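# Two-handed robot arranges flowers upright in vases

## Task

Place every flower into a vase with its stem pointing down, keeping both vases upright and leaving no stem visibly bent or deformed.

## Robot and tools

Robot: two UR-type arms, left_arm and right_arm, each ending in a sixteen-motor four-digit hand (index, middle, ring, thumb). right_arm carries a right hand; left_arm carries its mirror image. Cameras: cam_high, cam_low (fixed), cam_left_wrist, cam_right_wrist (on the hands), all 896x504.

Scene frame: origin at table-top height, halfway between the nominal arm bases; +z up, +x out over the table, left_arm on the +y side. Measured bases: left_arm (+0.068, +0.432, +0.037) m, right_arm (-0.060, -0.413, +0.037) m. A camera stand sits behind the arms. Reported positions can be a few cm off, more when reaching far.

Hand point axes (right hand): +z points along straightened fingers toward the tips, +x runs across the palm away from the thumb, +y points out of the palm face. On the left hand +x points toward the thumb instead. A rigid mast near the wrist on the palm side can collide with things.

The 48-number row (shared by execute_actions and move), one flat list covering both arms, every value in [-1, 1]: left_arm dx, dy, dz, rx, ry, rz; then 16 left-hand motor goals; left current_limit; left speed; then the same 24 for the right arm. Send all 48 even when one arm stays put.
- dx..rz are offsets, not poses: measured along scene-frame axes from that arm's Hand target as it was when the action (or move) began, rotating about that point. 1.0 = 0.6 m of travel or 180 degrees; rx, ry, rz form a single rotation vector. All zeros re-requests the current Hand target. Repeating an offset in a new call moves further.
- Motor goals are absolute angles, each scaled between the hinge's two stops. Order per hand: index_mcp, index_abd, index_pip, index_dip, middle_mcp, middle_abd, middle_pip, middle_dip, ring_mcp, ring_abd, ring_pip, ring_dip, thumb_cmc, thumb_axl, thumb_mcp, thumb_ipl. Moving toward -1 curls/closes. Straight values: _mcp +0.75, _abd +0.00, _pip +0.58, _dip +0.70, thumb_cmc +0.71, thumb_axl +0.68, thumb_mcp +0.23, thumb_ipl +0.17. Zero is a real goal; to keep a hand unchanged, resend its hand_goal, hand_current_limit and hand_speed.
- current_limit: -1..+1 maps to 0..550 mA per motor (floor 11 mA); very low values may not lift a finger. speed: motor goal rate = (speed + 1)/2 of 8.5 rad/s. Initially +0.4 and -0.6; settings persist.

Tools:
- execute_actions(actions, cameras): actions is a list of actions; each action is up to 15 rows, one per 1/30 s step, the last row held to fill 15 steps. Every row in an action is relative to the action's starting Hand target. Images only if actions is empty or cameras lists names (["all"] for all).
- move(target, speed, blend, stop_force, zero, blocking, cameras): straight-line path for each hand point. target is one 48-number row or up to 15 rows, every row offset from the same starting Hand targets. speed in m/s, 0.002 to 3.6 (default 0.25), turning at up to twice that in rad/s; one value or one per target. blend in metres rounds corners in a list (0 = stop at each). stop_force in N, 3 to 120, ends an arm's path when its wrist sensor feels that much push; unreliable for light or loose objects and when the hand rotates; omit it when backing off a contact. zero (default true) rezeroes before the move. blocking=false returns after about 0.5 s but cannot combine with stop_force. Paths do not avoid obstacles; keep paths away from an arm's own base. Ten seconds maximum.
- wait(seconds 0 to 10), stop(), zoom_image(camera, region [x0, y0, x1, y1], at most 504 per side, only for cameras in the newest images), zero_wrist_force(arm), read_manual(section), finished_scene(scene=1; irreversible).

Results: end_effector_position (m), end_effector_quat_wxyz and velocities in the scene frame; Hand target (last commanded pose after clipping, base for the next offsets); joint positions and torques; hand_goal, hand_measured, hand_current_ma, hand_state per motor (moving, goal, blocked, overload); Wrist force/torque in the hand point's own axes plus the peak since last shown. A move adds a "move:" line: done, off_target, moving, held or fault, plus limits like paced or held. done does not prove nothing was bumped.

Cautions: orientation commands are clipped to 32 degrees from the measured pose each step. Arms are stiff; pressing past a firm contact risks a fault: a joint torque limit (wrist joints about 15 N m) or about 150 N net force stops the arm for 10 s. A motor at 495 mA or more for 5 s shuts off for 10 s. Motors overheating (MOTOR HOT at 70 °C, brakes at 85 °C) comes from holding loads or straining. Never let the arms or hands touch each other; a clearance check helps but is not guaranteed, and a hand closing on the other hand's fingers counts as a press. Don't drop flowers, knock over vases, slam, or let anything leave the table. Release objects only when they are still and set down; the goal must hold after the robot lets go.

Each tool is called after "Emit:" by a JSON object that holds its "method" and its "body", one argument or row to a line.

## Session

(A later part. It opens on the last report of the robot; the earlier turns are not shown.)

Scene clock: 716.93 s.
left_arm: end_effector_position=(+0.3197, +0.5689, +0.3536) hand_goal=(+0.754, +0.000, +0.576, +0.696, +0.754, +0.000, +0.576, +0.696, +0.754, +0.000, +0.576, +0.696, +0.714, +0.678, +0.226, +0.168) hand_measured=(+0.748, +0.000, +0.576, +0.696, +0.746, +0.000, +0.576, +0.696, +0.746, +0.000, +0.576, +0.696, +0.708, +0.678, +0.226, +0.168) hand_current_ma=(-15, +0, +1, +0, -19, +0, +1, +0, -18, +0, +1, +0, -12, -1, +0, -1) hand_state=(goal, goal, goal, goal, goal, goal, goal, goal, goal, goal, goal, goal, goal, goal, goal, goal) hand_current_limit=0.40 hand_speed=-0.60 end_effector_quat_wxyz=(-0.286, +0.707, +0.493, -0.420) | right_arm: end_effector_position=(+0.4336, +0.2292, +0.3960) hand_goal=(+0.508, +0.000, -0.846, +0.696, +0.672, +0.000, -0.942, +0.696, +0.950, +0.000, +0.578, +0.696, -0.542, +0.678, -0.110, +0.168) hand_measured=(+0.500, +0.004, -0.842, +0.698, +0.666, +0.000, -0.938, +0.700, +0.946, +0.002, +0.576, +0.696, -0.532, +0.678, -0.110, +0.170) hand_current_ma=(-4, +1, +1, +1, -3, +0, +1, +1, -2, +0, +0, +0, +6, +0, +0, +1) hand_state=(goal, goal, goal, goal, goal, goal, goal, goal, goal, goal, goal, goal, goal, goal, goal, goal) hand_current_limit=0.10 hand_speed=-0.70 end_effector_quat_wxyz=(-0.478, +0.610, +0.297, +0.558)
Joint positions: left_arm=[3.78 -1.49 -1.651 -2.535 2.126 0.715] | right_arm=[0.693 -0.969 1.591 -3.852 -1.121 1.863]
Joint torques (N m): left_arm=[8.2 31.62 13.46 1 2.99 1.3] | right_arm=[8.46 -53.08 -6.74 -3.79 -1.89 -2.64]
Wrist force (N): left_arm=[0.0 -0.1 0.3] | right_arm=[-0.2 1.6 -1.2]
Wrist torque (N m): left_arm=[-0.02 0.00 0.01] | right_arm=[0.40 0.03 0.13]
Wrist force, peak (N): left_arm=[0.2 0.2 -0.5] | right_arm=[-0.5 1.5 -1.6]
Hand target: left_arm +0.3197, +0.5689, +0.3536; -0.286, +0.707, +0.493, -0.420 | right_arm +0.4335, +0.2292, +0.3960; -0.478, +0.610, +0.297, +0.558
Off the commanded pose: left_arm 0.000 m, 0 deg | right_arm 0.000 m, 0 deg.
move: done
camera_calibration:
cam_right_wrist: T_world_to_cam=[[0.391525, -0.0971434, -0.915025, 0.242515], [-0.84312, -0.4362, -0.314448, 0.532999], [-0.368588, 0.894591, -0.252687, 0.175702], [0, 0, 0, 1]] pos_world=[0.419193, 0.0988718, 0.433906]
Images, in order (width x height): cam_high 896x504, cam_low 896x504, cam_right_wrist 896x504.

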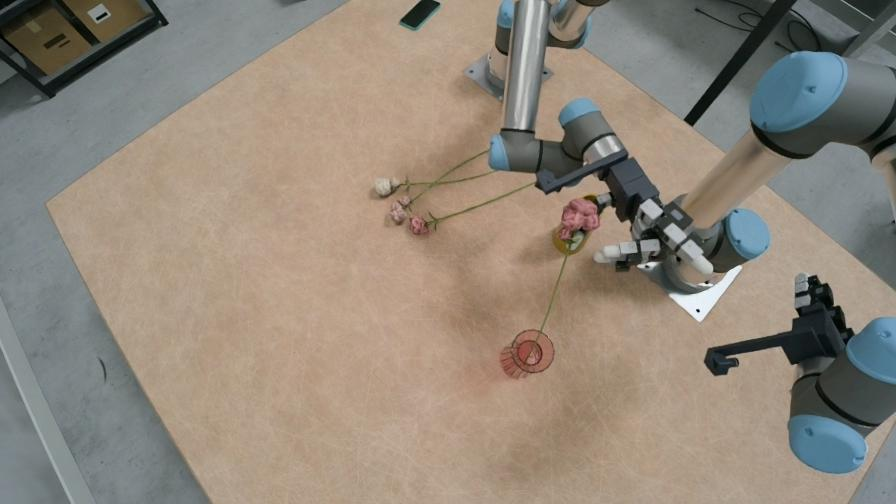

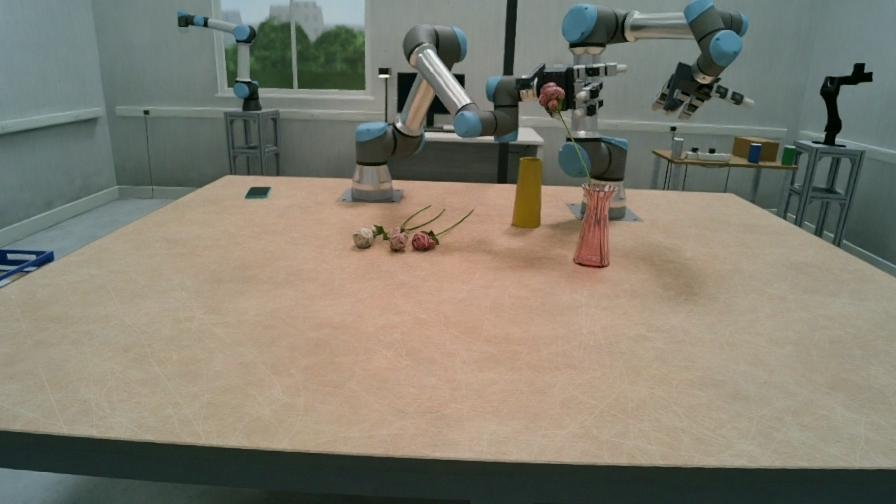

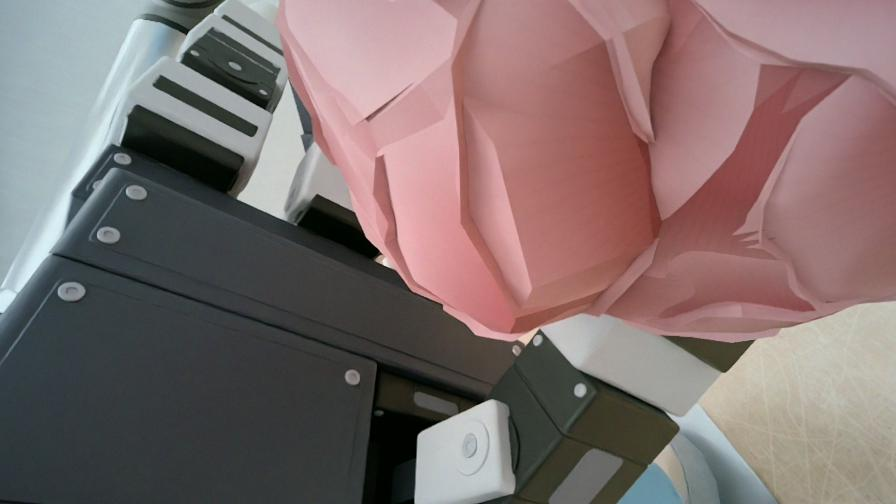

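Emit:
{"method": "move", "body": {
  "target": [0,0,0,0,0,0,0.754,0,0.576,0.696,0.754,0,0.576,0.696,0.754,0,0.576,0.696,0.714,0.678,0.226,0.168,0.4,-0.6,-0.18,-0.1,0.0,0,0,0,0.507,0,-0.847,0.696,0.671,0,-0.942,0.696,0.95,0,0.577,0.696,-0.543,0.677,-0.11,0.168,0.1,-0.7],
  "speed": 0.08,
  "cameras": ["cam_high","cam_low"]
}}

Emit:
{"method": "zoom_image", "body": {
  "camera": "cam_low",
  "region": [460, 30, 680, 280]
}}

Emit:
{"method": "zoom_image", "body": {
  "camera": "cam_high",
  "region": [460, 150, 700, 420]
}}

Scene clock: 738.20 s.
left_arm: end_effector_position=(+0.3197, +0.5689, +0.3536) hand_goal=(+0.754, +0.000, +0.576, +0.696, +0.754, +0.000, +0.576, +0.696, +0.754, +0.000, +0.576, +0.696, +0.714, +0.678, +0.226, +0.168) hand_measured=(+0.748, +0.000, +0.576, +0.696, +0.746, +0.000, +0.576, +0.696, +0.746, +0.000, +0.576, +0.696, +0.708, +0.678, +0.226, +0.168) hand_current_ma=(-15, +0, +1, +0, -19, +0, +1, +0, -18, +0, +1, +0, -12, -1, +0, -1) hand_state=(goal, goal, goal, goal, goal, goal, goal, goal, goal, goal, goal, goal, goal, goal, goal, goal) hand_current_limit=0.40 hand_speed=-0.60 end_effector_quat_wxyz=(-0.286, +0.707, +0.493, -0.420) | right_arm: end_effector_position=(+0.3256, +0.1693, +0.3960) hand_goal=(+0.508, +0.000, -0.846, +0.696, +0.672, +0.000, -0.942, +0.696, +0.950, +0.000, +0.578, +0.696, -0.542, +0.678, -0.110, +0.168) hand_measured=(+0.500, +0.004, -0.842, +0.698, +0.668, +0.000, -0.938, +0.700, +0.946, +0.002, +0.576, +0.696, -0.532, +0.678, -0.110, +0.170) hand_current_ma=(-4, +1, +1, +1, -2, +0, +1, +1, -2, +0, +0, +0, +6, +0, +0, +1) hand_state=(goal, goal, goal, goal, goal, goal, goal, goal, goal, goal, goal, goal, goal, goal, goal, goal) hand_current_limit=0.10 hand_speed=-0.70 end_effector_quat_wxyz=(-0.478, +0.610, +0.297, +0.558)
Joint positions: left_arm=[3.78 -1.49 -1.651 -2.535 2.126 0.715] | right_arm=[0.751 -1.178 1.94 -3.99 -1.178 1.857]
Joint torques (N m): left_arm=[8.17 31.22 13.71 1.29 3 1.31] | right_arm=[7.97 -45.52 -5.09 -3.87 -1.99 -2.51]
Wrist force (N): left_arm=[0.1 0.0 -0.3] | right_arm=[0.3 1.3 -1.1]
Wrist torque (N m): left_arm=[0.04 -0.02 0.02] | right_arm=[0.31 -0.01 0.18]
Wrist force, peak (N): left_arm=[0.5 0.2 -0.3] | right_arm=[-0.1 1.8 -1.3]
Hand target: left_arm +0.3197, +0.5689, +0.3536; -0.286, +0.707, +0.493, -0.420 | right_arm +0.3255, +0.1692, +0.3960; -0.478, +0.610, +0.297, +0.558
Off the commanded pose: left_arm 0.000 m, 0 deg | right_arm 0.000 m, 0 deg.
move: done
Images, in order (width x height): cam_high 896x504, cam_low 896x504.

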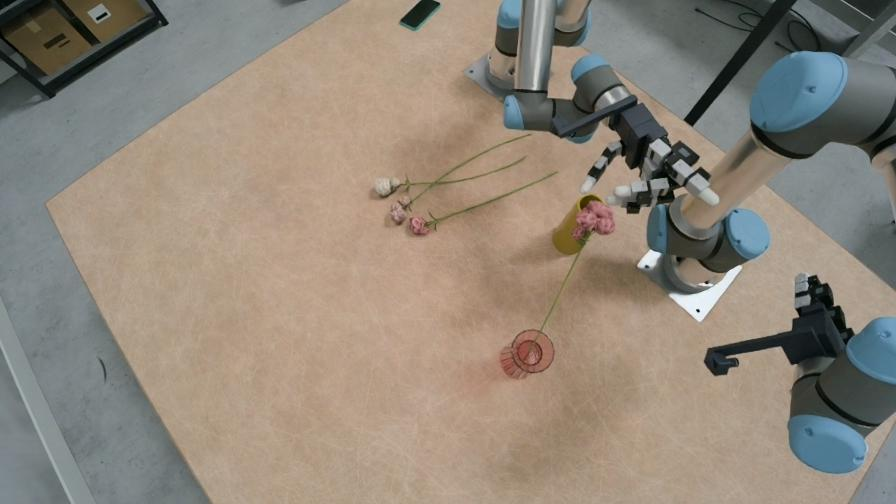

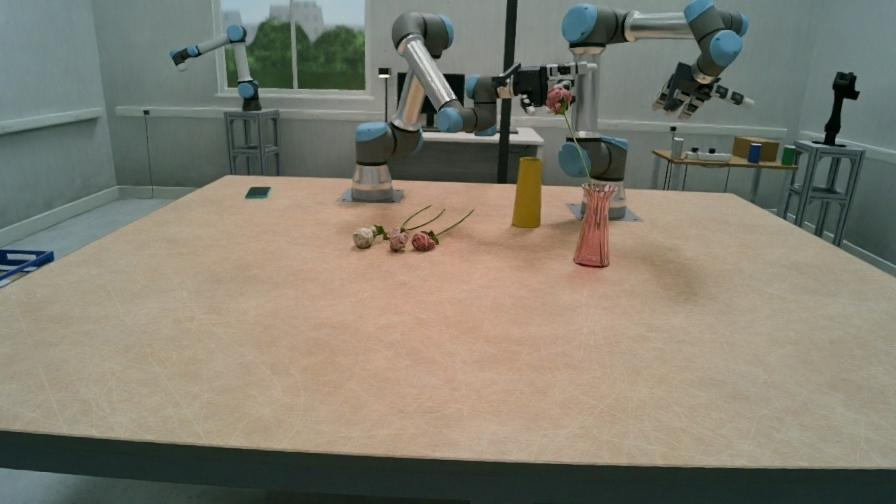

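Scaled by 2.016 from the camera's 896x504 image, which has a finer 1280x720 frame.

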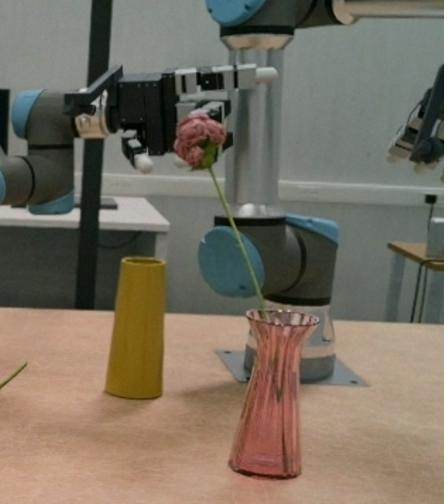

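Scaled by 1.867 from the camera's 896x504 image, which has a finer 1280x720 frame.

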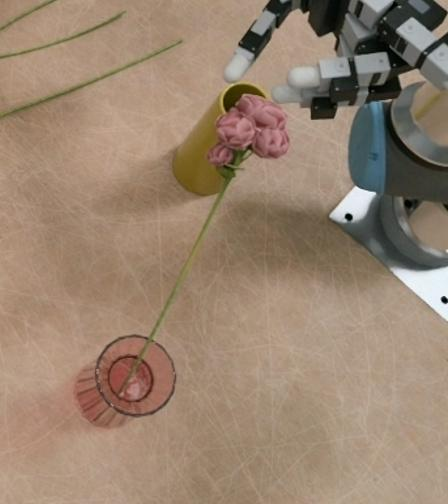

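Emit:
{"method": "zoom_image", "body": {
  "camera": "cam_high",
  "region": [360, 160, 500, 240]
}}

Emit:
{"method": "zoom_image", "body": {
  "camera": "cam_low",
  "region": [345, 195, 485, 260]
}}

Scaled by 3.600 from the camera's 896x504 image, which has a finer 1280x720 frame.

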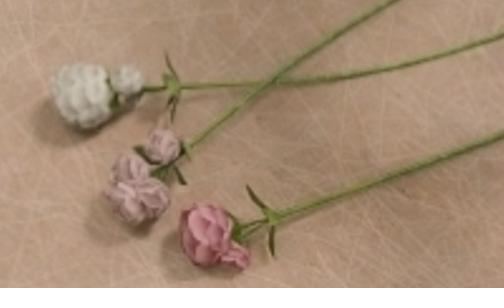

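Scaled by 3.600 from the camera's 896x504 image, which has a finer 1280x720 frame.

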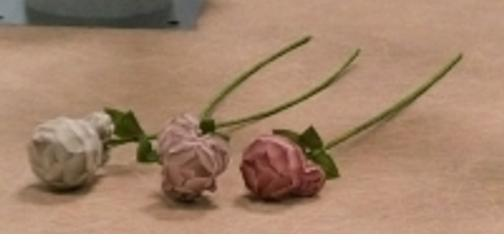

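Emit:
{"method": "move", "body": {
  "target": [
    [0,0,0,0,0,0,0.754,0,0.576,0.696,0.754,0,0.576,0.696,0.754,0,0.576,0.696,0.714,0.678,0.226,0.168,0.4,-0.6,0.1242,-0.4487,-0.0767,0.0118,0.4622,-0.1784,0.507,0,-0.847,0.696,0.671,0,-0.942,0.696,0.95,0,0.577,0.696,-0.543,0.677,-0.11,0.168,0.1,-0.7],
    [0,0,0,0,0,0,0.754,0,0.576,0.696,0.754,0,0.576,0.696,0.754,0,0.576,0.696,0.714,0.678,0.226,0.168,0.4,-0.6,0.267,-0.4917,-0.535,0.0118,0.4622,-0.1784,0.507,0,-0.847,0.696,0.671,0,-0.942,0.696,0.95,0,0.577,0.696,-0.543,0.677,-0.11,0.168,0.1,-0.7]
  ],
  "speed": 0.3,
  "blend": [0.05,0],
  "cameras": ["all"]
}}

Emit:
{"method": "zoom_image", "body": {
  "camera": "cam_low",
  "region": [360, 120, 520, 260]
}}

Emit:
{"method": "zoom_image", "body": {
  "camera": "cam_high",
  "region": [360, 150, 500, 290]
}}

Scene clock: 787.60 s.
left_arm: end_effector_position=(+0.3197, +0.5689, +0.3536) hand_goal=(+0.754, +0.000, +0.576, +0.696, +0.754, +0.000, +0.576, +0.696, +0.754, +0.000, +0.576, +0.696, +0.714, +0.678, +0.226, +0.168) hand_measured=(+0.748, +0.000, +0.576, +0.696, +0.746, +0.000, +0.576, +0.696, +0.746, +0.000, +0.576, +0.696, +0.708, +0.678, +0.226, +0.168) hand_current_ma=(-15, +0, +1, +0, -19, +0, +1, +0, -18, +0, +1, +0, -12, -1, +0, -1) hand_state=(goal, goal, goal, goal, goal, goal, goal, goal, goal, goal, goal, goal, goal, goal, goal, goal) hand_current_limit=0.40 hand_speed=-0.60 end_effector_quat_wxyz=(-0.286, +0.707, +0.493, -0.420) | right_arm: end_effector_position=(+0.4856, -0.1259, +0.0751) hand_goal=(+0.508, +0.000, -0.846, +0.696, +0.672, +0.000, -0.942, +0.696, +0.950, +0.000, +0.578, +0.696, -0.542, +0.678, -0.110, +0.168) hand_measured=(+0.502, +0.002, -0.842, +0.698, +0.668, +0.000, -0.938, +0.700, +0.942, +0.002, +0.576, +0.696, -0.540, +0.678, -0.110, +0.170) hand_current_ma=(-4, +1, +1, +1, -2, +0, +1, +1, -5, +0, +0, +0, +1, +0, +0, +1) hand_state=(goal, goal, goal, goal, goal, goal, goal, goal, goal, goal, goal, goal, goal, goal, goal, goal) hand_current_limit=0.10 hand_speed=-0.70 end_effector_quat_wxyz=(-0.404, +0.867, -0.264, +0.124)
Joint positions: left_arm=[3.78 -1.49 -1.651 -2.535 2.126 0.715] | right_arm=[0.065 -1.02 2.037 -3.227 -0.93 2.463]
Joint torques (N m): left_arm=[7.55 30.23 13.59 1.27 2.94 1.24] | right_arm=[7.93 -21.02 -23.36 -5.35 -0.86 2.11]
Wrist force (N): left_arm=[0.1 0.0 0.1] | right_arm=[0.8 0.3 0.2]
Wrist torque (N m): left_arm=[0.00 -0.01 0.02] | right_arm=[0.06 -0.08 0.19]
Wrist force, peak (N): left_arm=[0.6 0.1 0.1] | right_arm=[0.1 1.7 -1.4]
Hand target: left_arm +0.3197, +0.5689, +0.3536; -0.286, +0.707, +0.493, -0.420 | right_arm +0.4857, -0.1258, +0.0750; -0.404, +0.867, -0.264, +0.124
Off the commanded pose: left_arm 0.000 m, 0 deg | right_arm 0.000 m, 0 deg.
move: done
camera_calibration:
cam_left_wrist: T_world_to_cam=[[-0.4142, -0.524909, 0.743578, 0.134551], [0.485811, 0.563352, 0.668298, -0.760875], [-0.769692, 0.638048, 0.021666, -0.00321585], [0, 0, 0, 1]] pos_world=[0.422897, 0.501319, 0.408512]
cam_right_wrist: T_world_to_cam=[[-0.877046, 0.107724, -0.468173, 0.50238], [-0.469281, 0.0164025, 0.882896, 0.106487], [0.102788, 0.994046, 0.0361671, 0.193404], [0, 0, 0, 1]] pos_world=[0.470703, -0.248117, 0.134188]

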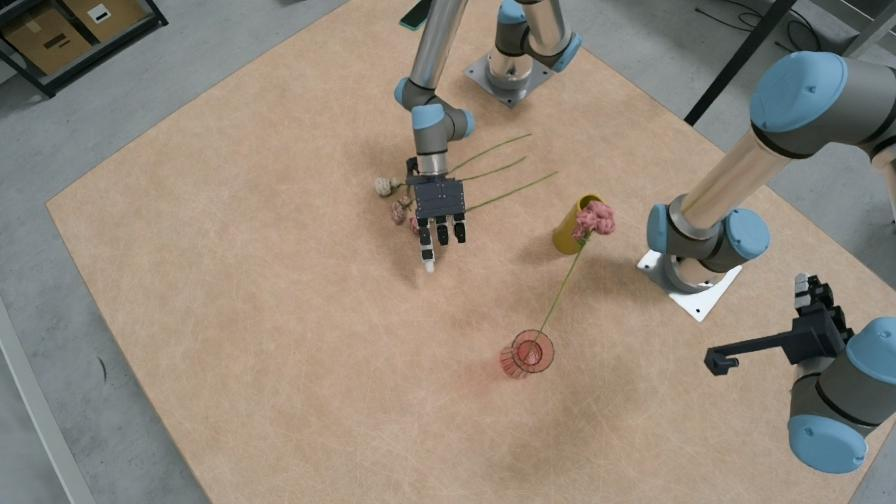

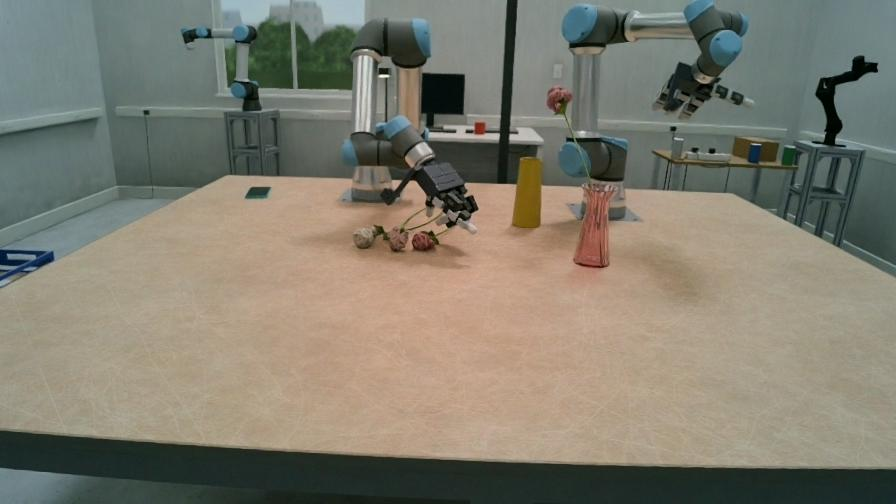

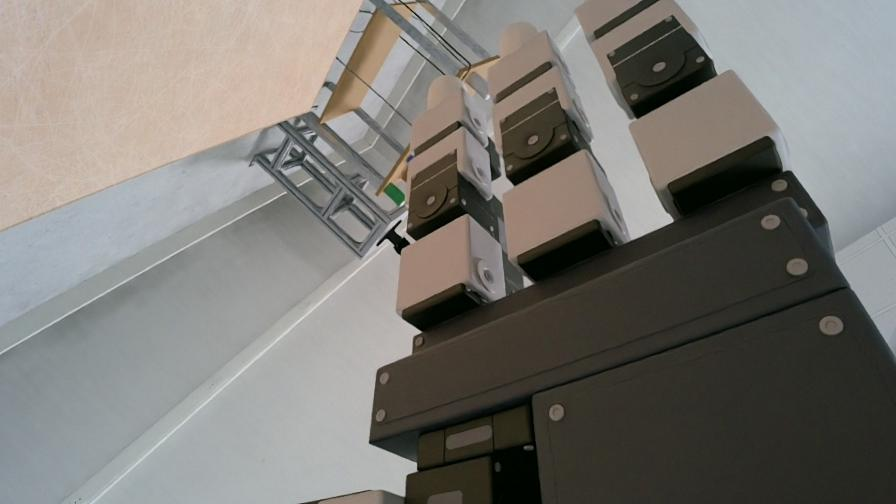

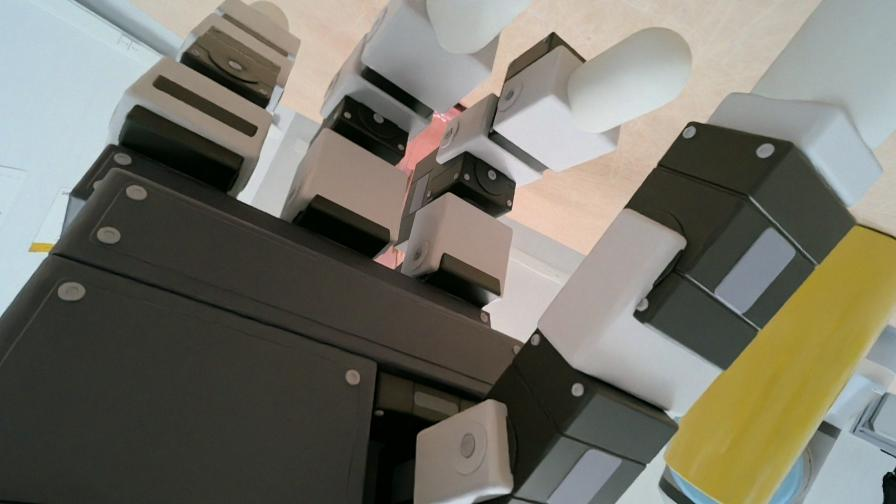

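Scaled by 3.150 from the camera's 896x504 image, which has a finer 1280x720 frame.

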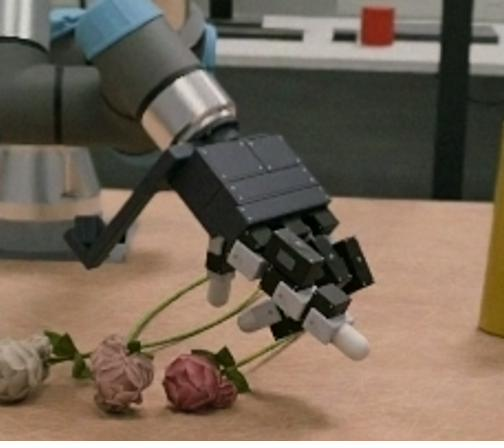

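Scaled by 3.600 from the camera's 896x504 image, which has a finer 1280x720 frame.

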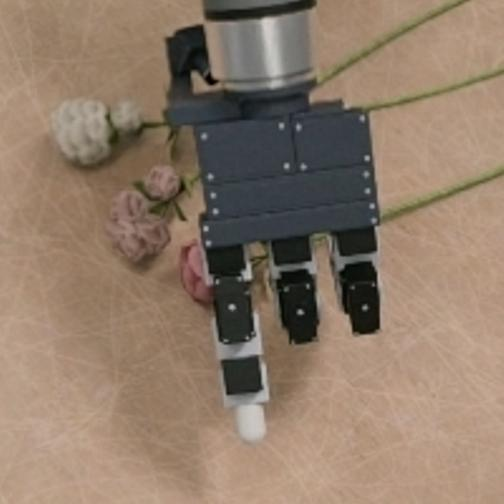

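Emit:
{"method": "move", "body": {
  "target": [0,0,0,0,0,0,0.754,0,0.576,0.696,0.754,0,0.576,0.696,0.754,0,0.576,0.696,0.714,0.678,0.226,0.168,0.4,-0.6,0,0,-0.0717,0,0,0,0.507,0,-0.847,0.696,0.671,0,-0.942,0.696,0.95,0,0.577,0.696,-0.543,0.677,-0.11,0.168,0.1,-0.7],
  "speed": 0.1,
  "cameras": ["cam_right_wrist","cam_low"]
}}

Emit:
{"method": "zoom_image", "body": {
  "camera": "cam_low",
  "region": [360, 150, 500, 260]
}}

Scene clock: 793.60 s.
left_arm: end_effector_position=(+0.3197, +0.5689, +0.3536) hand_goal=(+0.754, +0.000, +0.576, +0.696, +0.754, +0.000, +0.576, +0.696, +0.754, +0.000, +0.576, +0.696, +0.714, +0.678, +0.226, +0.168) hand_measured=(+0.748, +0.000, +0.576, +0.696, +0.746, +0.000, +0.576, +0.696, +0.746, +0.000, +0.576, +0.696, +0.708, +0.678, +0.226, +0.168) hand_current_ma=(-15, +0, +1, +0, -19, +0, +1, +0, -18, +0, +1, +0, -12, -1, +0, -1) hand_state=(goal, goal, goal, goal, goal, goal, goal, goal, goal, goal, goal, goal, goal, goal, goal, goal) hand_current_limit=0.40 hand_speed=-0.60 end_effector_quat_wxyz=(-0.286, +0.707, +0.493, -0.420) | right_arm: end_effector_position=(+0.4857, -0.1259, +0.0321) hand_goal=(+0.508, +0.000, -0.846, +0.696, +0.672, +0.000, -0.942, +0.696, +0.950, +0.000, +0.578, +0.696, -0.542, +0.678, -0.110, +0.168) hand_measured=(+0.502, +0.002, -0.842, +0.698, +0.668, +0.000, -0.938, +0.700, +0.942, +0.002, +0.576, +0.696, -0.540, +0.678, -0.110, +0.170) hand_current_ma=(-4, +1, +1, +1, -2, +0, +1, +1, -5, +0, +0, +0, +1, +0, +0, +1) hand_state=(goal, goal, goal, goal, goal, goal, goal, goal, goal, goal, goal, goal, goal, goal, goal, goal) hand_current_limit=0.10 hand_speed=-0.70 end_effector_quat_wxyz=(-0.404, +0.867, -0.264, +0.124)
Joint positions: left_arm=[3.78 -1.49 -1.651 -2.535 2.126 0.715] | right_arm=[0.065 -0.921 2.039 -3.329 -0.93 2.463]
Joint torques (N m): left_arm=[7.97 30.52 14.08 1.28 3 1.26] | right_arm=[7.21 -23.86 -23.7 -5.21 1.3 2.28]
Wrist force (N): left_arm=[0.2 0.1 -0.2] | right_arm=[0.7 0.3 0.0]
Wrist torque (N m): left_arm=[0.03 -0.02 0.02] | right_arm=[0.07 -0.07 0.19]
Wrist force, peak (N): left_arm=[0.3 -0.1 -0.5] | right_arm=[0.9 1.0 0.3]
Hand target: left_arm +0.3197, +0.5689, +0.3536; -0.286, +0.707, +0.493, -0.420 | right_arm +0.4857, -0.1258, +0.0319; -0.404, +0.867, -0.264, +0.124
Off the commanded pose: left_arm 0.000 m, 0 deg | right_arm 0.000 m, 0 deg.
move: done
camera_calibration:
cam_right_wrist: T_world_to_cam=[[-0.877046, 0.107724, -0.468173, 0.482336], [-0.469281, 0.0164025, 0.882896, 0.144499], [0.102788, 0.994046, 0.0361671, 0.194949], [0, 0, 0, 1]] pos_world=[0.470803, -0.248117, 0.0911883]
Images, in order (width x height): cam_low 896x504, cam_right_wrist 896x504.

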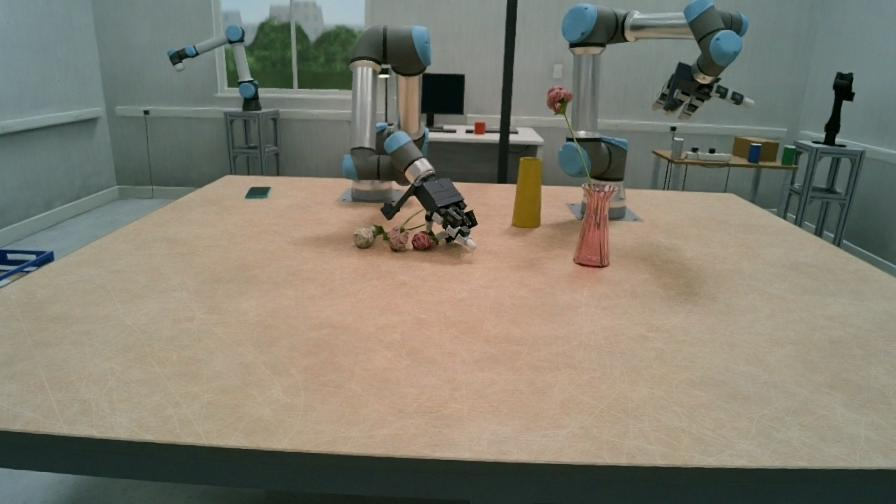

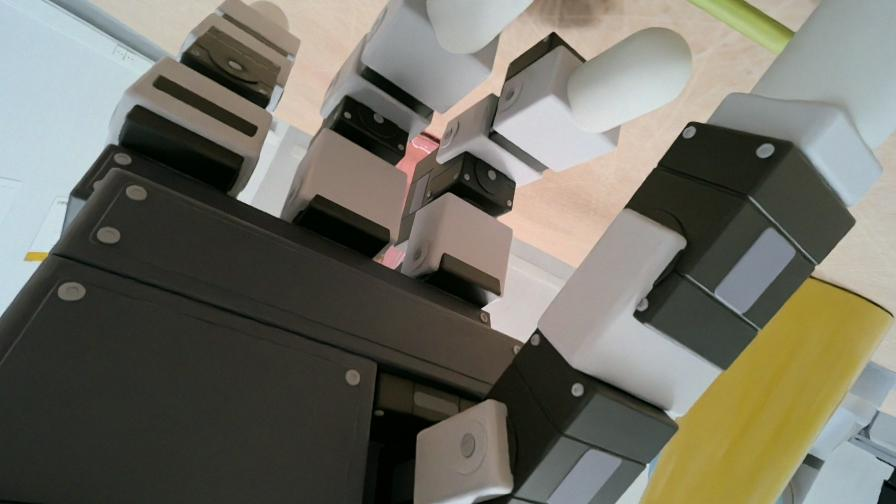

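Scaled by 3.600 from the camera's 896x504 image, which has a finer 1280x720 frame.

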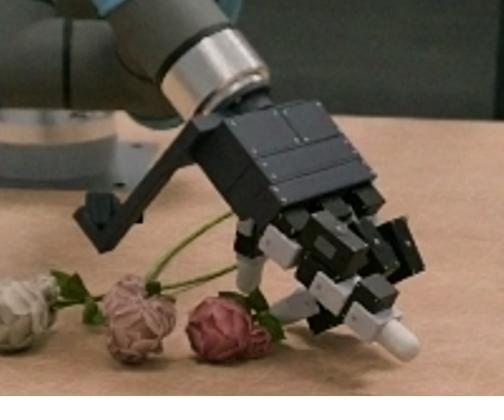

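Emit:
{"method": "move", "body": {
  "target": [
    [0,0,0,0,0,0,0.754,0,0.576,0.696,0.754,0,0.576,0.696,0.754,0,0.576,0.696,0.714,0.678,0.226,0.168,0.4,-0.6,0,-0.003,-0.0083,0,0,0,0.507,0,-0.847,0.696,0.671,0,-0.942,0.696,0.95,0,0.577,0.696,-0.543,0.677,-0.11,0.168,0.0,-0.85],
    [0,0,0,0,0,0,0.754,0,0.576,0.696,0.754,0,0.576,0.696,0.754,0,0.576,0.696,0.714,0.678,0.226,0.168,0.4,-0.6,0,-0.003,-0.0083,0,0,0,0.233,0,-0.664,0.696,0.493,0,-0.839,0.696,0.95,0,0.577,0.696,-0.543,0.677,-0.292,0.168,0.0,-0.85]
  ],
  "speed": 0.1,
  "cameras": ["cam_right_wrist","cam_low"]
}}

Emit:
{"method": "zoom_image", "body": {
  "camera": "cam_low",
  "region": [360, 150, 500, 260]
}}

Scene clock: 803.13 s.
left_arm: end_effector_position=(+0.3197, +0.5689, +0.3536) hand_goal=(+0.754, +0.000, +0.576, +0.696, +0.754, +0.000, +0.576, +0.696, +0.754, +0.000, +0.576, +0.696, +0.714, +0.678, +0.226, +0.168) hand_measured=(+0.748, +0.000, +0.576, +0.696, +0.746, +0.000, +0.576, +0.696, +0.746, +0.000, +0.576, +0.696, +0.708, +0.678, +0.226, +0.168) hand_current_ma=(-15, +0, +1, +0, -19, +0, +1, +0, -18, +0, +1, +0, -12, -1, +0, -1) hand_state=(goal, goal, goal, goal, goal, goal, goal, goal, goal, goal, goal, goal, goal, goal, goal, goal) hand_current_limit=0.40 hand_speed=-0.60 end_effector_quat_wxyz=(-0.286, +0.707, +0.493, -0.420) | right_arm: end_effector_position=(+0.4857, -0.1276, +0.0270) hand_goal=(+0.234, +0.000, -0.664, +0.696, +0.494, +0.000, -0.838, +0.696, +0.950, +0.000, +0.578, +0.696, -0.542, +0.678, -0.292, +0.168) hand_measured=(+0.314, +0.002, -0.648, +0.702, +0.496, +0.000, -0.834, +0.700, +0.942, +0.002, +0.576, +0.696, -0.540, +0.680, -0.244, +0.184) hand_current_ma=(+187, +0, +14, +2, +0, +0, +1, +1, -5, +0, +0, +0, +1, +0, +116, +21) hand_state=(blocked, goal, goal, goal, goal, goal, goal, goal, goal, goal, goal, goal, goal, goal, blocked, goal) hand_current_limit=0.00 hand_speed=-0.85 end_effector_quat_wxyz=(-0.404, +0.867, -0.264, +0.124)
Joint positions: left_arm=[3.78 -1.49 -1.651 -2.535 2.126 0.715] | right_arm=[0.062 -0.91 2.04 -3.339 -0.928 2.46]
Joint torques (N m): left_arm=[7.44 30.59 13.64 1.31 2.99 1.25] | right_arm=[-10.39 -23.6 -0.99 -5.17 2.92 -2.41]
Wrist force (N): left_arm=[0.1 -0.3 0.2] | right_arm=[0.7 0.7 0.2]
Wrist torque (N m): left_arm=[-0.04 -0.01 0.02] | right_arm=[0.12 -0.07 0.20]
Wrist force, peak (N): left_arm=[0.2 0.0 -0.6] | right_arm=[0.9 0.6 0.2]
Hand target: left_arm +0.3197, +0.5689, +0.3536; -0.286, +0.707, +0.493, -0.420 | right_arm +0.4857, -0.1276, +0.0270; -0.404, +0.867, -0.264, +0.124
Off the commanded pose: left_arm 0.000 m, 0 deg | right_arm 0.000 m, 0 deg.
move: done
camera_calibration:
cam_right_wrist: T_world_to_cam=[[-0.877046, 0.107724, -0.468173, 0.480084], [-0.469281, 0.0164025, 0.882896, 0.149118], [0.102788, 0.994046, 0.0361671, 0.196827], [0, 0, 0, 1]] pos_world=[0.470803, -0.249817, 0.0859883]
Images, in order (width x height): cam_low 896x504, cam_right_wrist 896x504.

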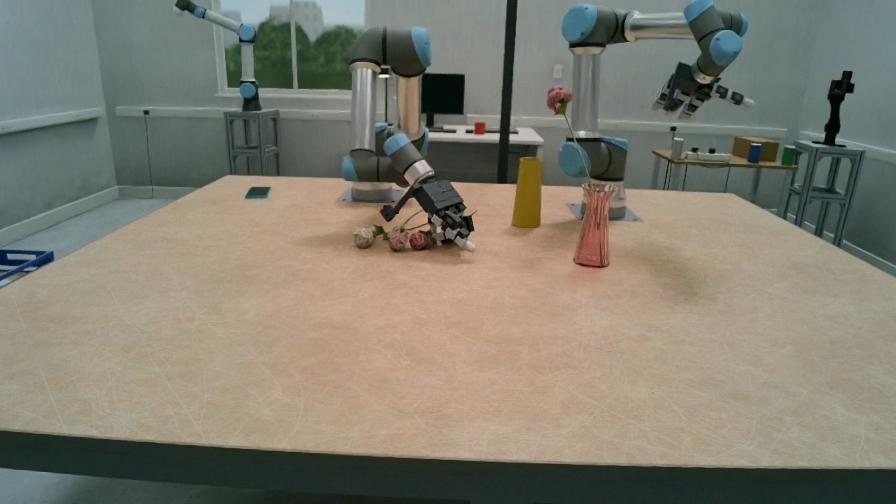

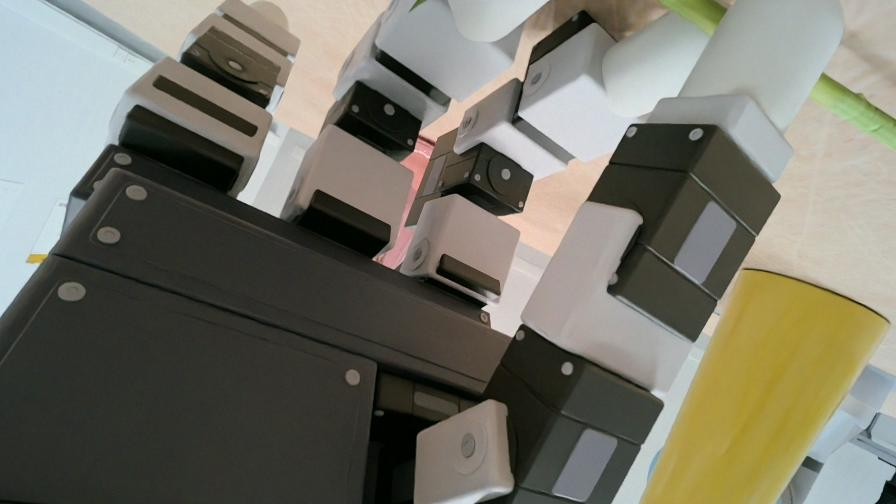

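Scaled by 3.600 from the camera's 896x504 image, which has a finer 1280x720 frame.

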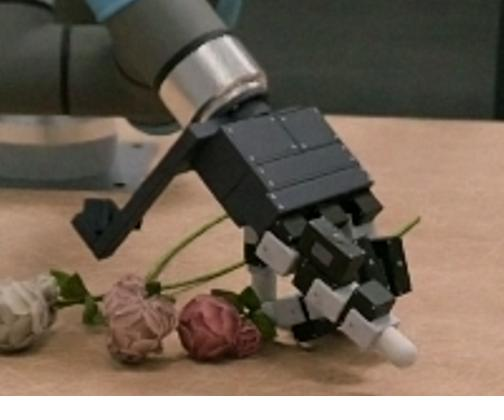

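Emit:
{"method": "move", "body": {
  "target": [
    [-0.1,0.218,0,0,0,0.144,0.754,0,0.576,0.696,0.754,0,0.576,0.696,0.754,0,0.576,0.696,0.714,0.678,0.226,0.168,0.4,-0.6,0,0,0.083,0,0,0,0.18,0,-0.664,0.696,0.493,0,-0.839,0.696,0.95,0,0.577,0.696,-0.543,0.677,-0.34,0.168,0.1,-0.85],
    [-0.333,0.368,0,0,0,0.295,0.754,0,0.576,0.696,0.754,0,0.576,0.696,0.754,0,0.576,0.696,0.714,0.678,0.226,0.168,0.4,-0.6,-0.118,0.096,0.455,-0.0132,-0.2295,0.0653,0.18,0,-0.664,0.696,0.493,0,-0.839,0.696,0.95,0,0.577,0.696,-0.543,0.677,-0.34,0.168,0.1,-0.85],
    [-0.575,0.352,0,0,0,0.425,0.754,0,0.576,0.696,0.754,0,0.576,0.696,0.754,0,0.576,0.696,0.714,0.678,0.226,0.168,0.4,-0.6,-0.2768,0.2832,0.835,-0.0264,-0.4589,0.1306,0.18,0,-0.664,0.696,0.493,0,-0.839,0.696,0.95,0,0.577,0.696,-0.543,0.677,-0.34,0.168,0.1,-0.85]
  ],
  "speed": [0.1,0.22,0.22],
  "blend": [0.02,0.04,0],
  "cameras": ["all"]
}}

Emit:
{"method": "zoom_image", "body": {
  "camera": "cam_low",
  "region": [360, 20, 660, 280]
}}

Emit:
{"method": "zoom_image", "body": {
  "camera": "cam_high",
  "region": [430, 30, 730, 280]
}}

Scene clock: 844.53 s.
left_arm: end_effector_position=(-0.0252, +0.7801, +0.3536) hand_goal=(+0.754, +0.000, +0.576, +0.696, +0.754, +0.000, +0.576, +0.696, +0.754, +0.000, +0.576, +0.696, +0.714, +0.678, +0.226, +0.168) hand_measured=(+0.748, +0.000, +0.576, +0.696, +0.746, +0.000, +0.576, +0.696, +0.746, +0.000, +0.576, +0.696, +0.708, +0.678, +0.226, +0.168) hand_current_ma=(-15, +0, +1, +0, -19, +0, +1, +0, -18, +0, +1, +0, -12, -1, +0, -1) hand_state=(goal, goal, goal, goal, goal, goal, goal, goal, goal, goal, goal, goal, goal, goal, goal, goal) hand_current_limit=0.40 hand_speed=-0.60 end_effector_quat_wxyz=(+0.035, +0.250, +0.824, -0.506) | right_arm: end_effector_position=(+0.3196, +0.0422, +0.5278) hand_goal=(+0.180, +0.000, -0.664, +0.696, +0.494, +0.000, -0.838, +0.696, +0.950, +0.000, +0.578, +0.696, -0.542, +0.678, -0.340, +0.168) hand_measured=(+0.296, +0.002, -0.636, +0.708, +0.492, +0.000, -0.834, +0.700, +0.942, +0.002, +0.576, +0.696, -0.538, +0.680, -0.244, +0.190) hand_current_ma=(+303, +0, +33, +8, +0, +0, +1, +1, -4, +0, +0, +0, +1, +0, +303, +36) hand_state=(blocked, goal, blocked, goal, goal, goal, goal, goal, goal, goal, goal, goal, goal, goal, blocked, blocked) hand_current_limit=0.10 hand_speed=-0.85 end_effector_quat_wxyz=(-0.459, +0.617, +0.237, +0.593)
Joint positions: left_arm=[5.09 -1.672 -1.466 -2.547 2.105 0.699] | right_arm=[0.584 -1.592 2.064 -3.751 -1.149 1.919]
Joint torques (N m): left_arm=[9.15 13.03 32.66 -1.82 -1.49 0.49] | right_arm=[8.9 -5.98 -29.2 0.46 -2.01 -2.09]
Wrist force (N): left_arm=[-0.1 0.5 -0.1] | right_arm=[-0.1 1.2 -1.0]
Wrist torque (N m): left_arm=[0.07 0.01 -0.01] | right_arm=[0.31 0.01 0.18]
Wrist force, peak (N): left_arm=[0.1 0.6 0.0] | right_arm=[-0.3 1.6 -1.3]
Hand target: left_arm -0.0253, +0.7801, +0.3536; +0.036, +0.250, +0.824, -0.506 | right_arm +0.3196, +0.0423, +0.5280; -0.459, +0.617, +0.238, +0.593
Off the commanded pose: left_arm 0.000 m, 0 deg | right_arm 0.000 m, 0 deg.
move: done
camera_calibration:
cam_left_wrist: T_world_to_cam=[[0.413592, -0.525381, 0.743584, 0.12379], [-0.434245, 0.604001, 0.668292, -0.767206], [-0.800233, -0.599298, 0.0216662, 0.561121], [0, 0, 0, 1]] pos_world=[0.0646732, 0.864709, 0.408512]
cam_right_wrist: T_world_to_cam=[[0.367116, -0.093884, -0.925425, 0.402777], [-0.896052, -0.302695, -0.324755, 0.413452], [-0.249632, 0.948452, -0.195249, 0.263748], [0, 0, 0, 1]] pos_world=[0.288449, -0.0871882, 0.558507]

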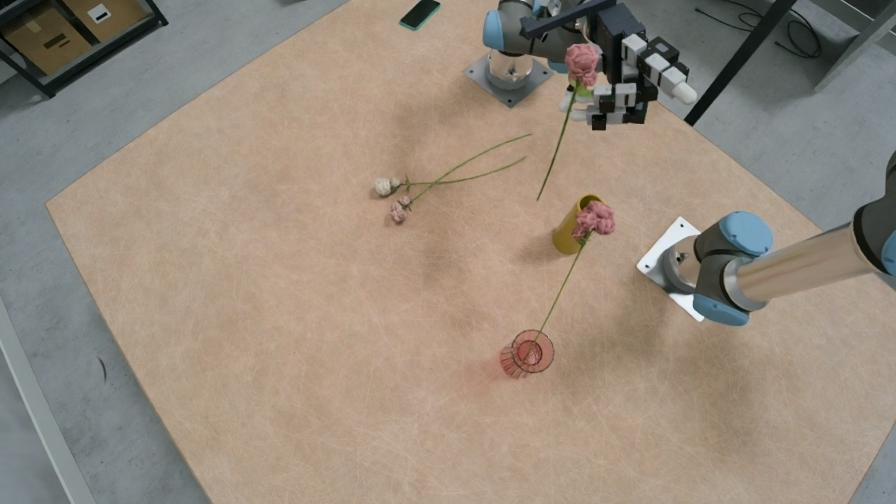

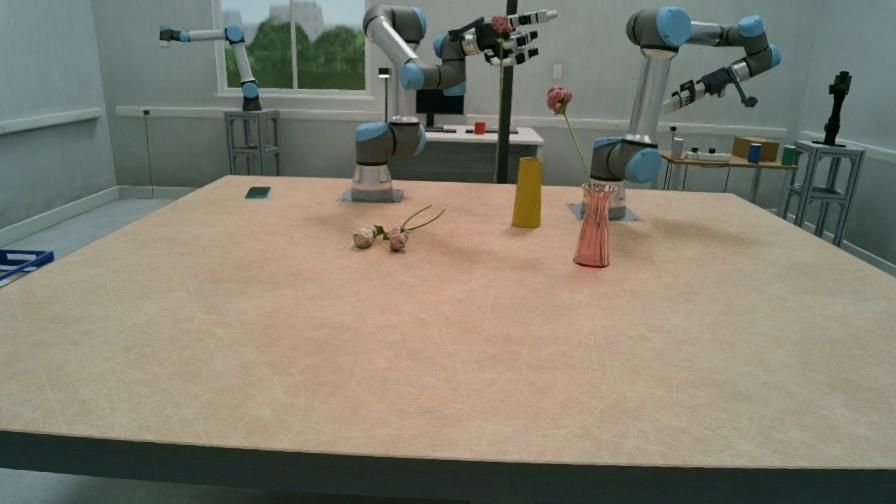

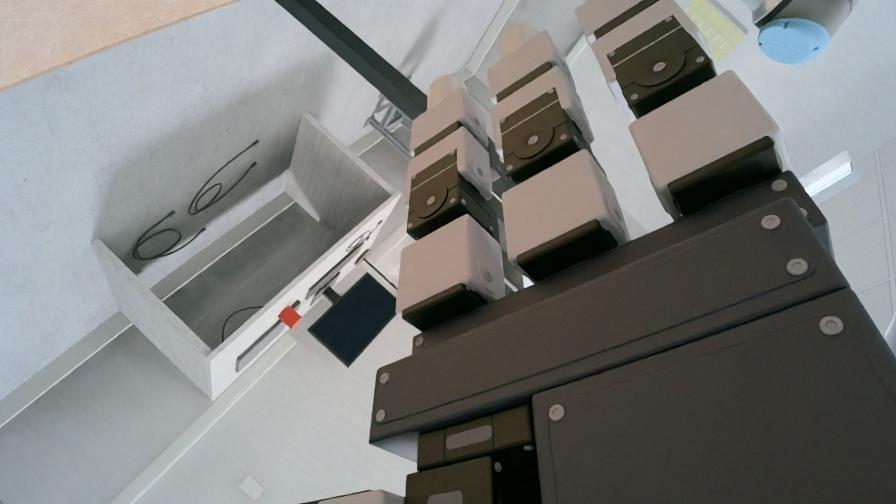

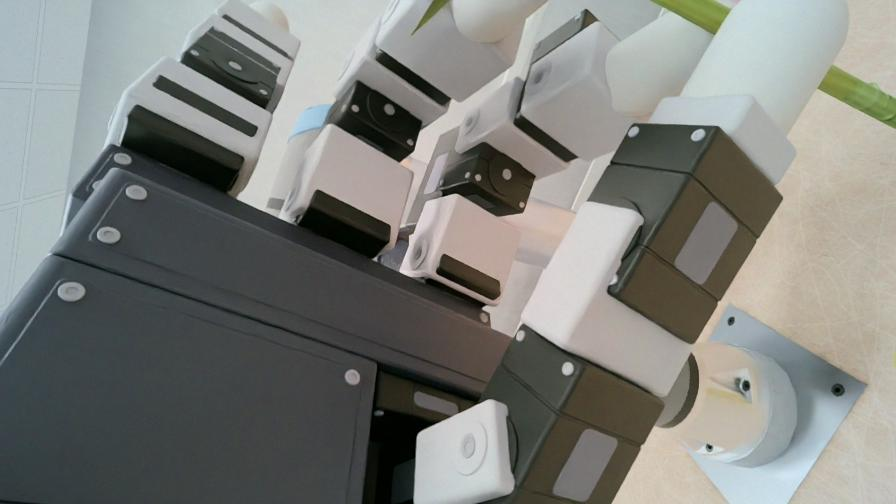

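Scaled by 1.680 from the camera's 896x504 image, which has a finer 1280x720 frame.

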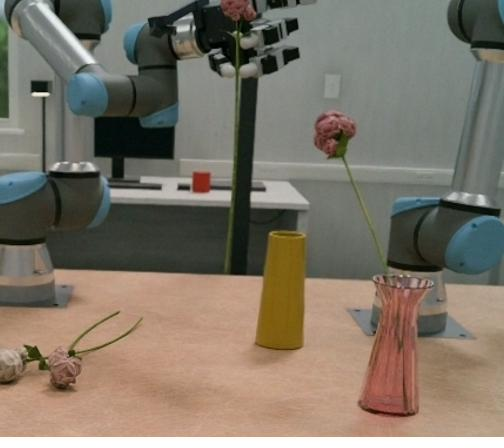

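Scaled by 1.680 from the camera's 896x504 image, which has a finer 1280x720 frame.

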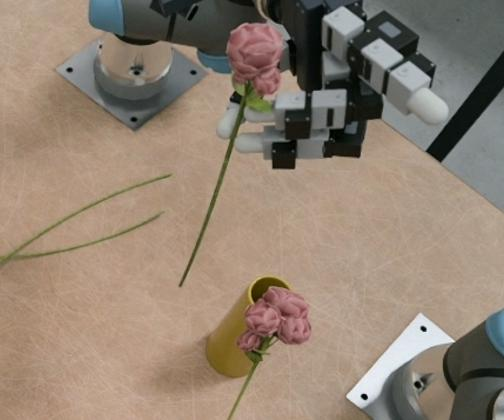

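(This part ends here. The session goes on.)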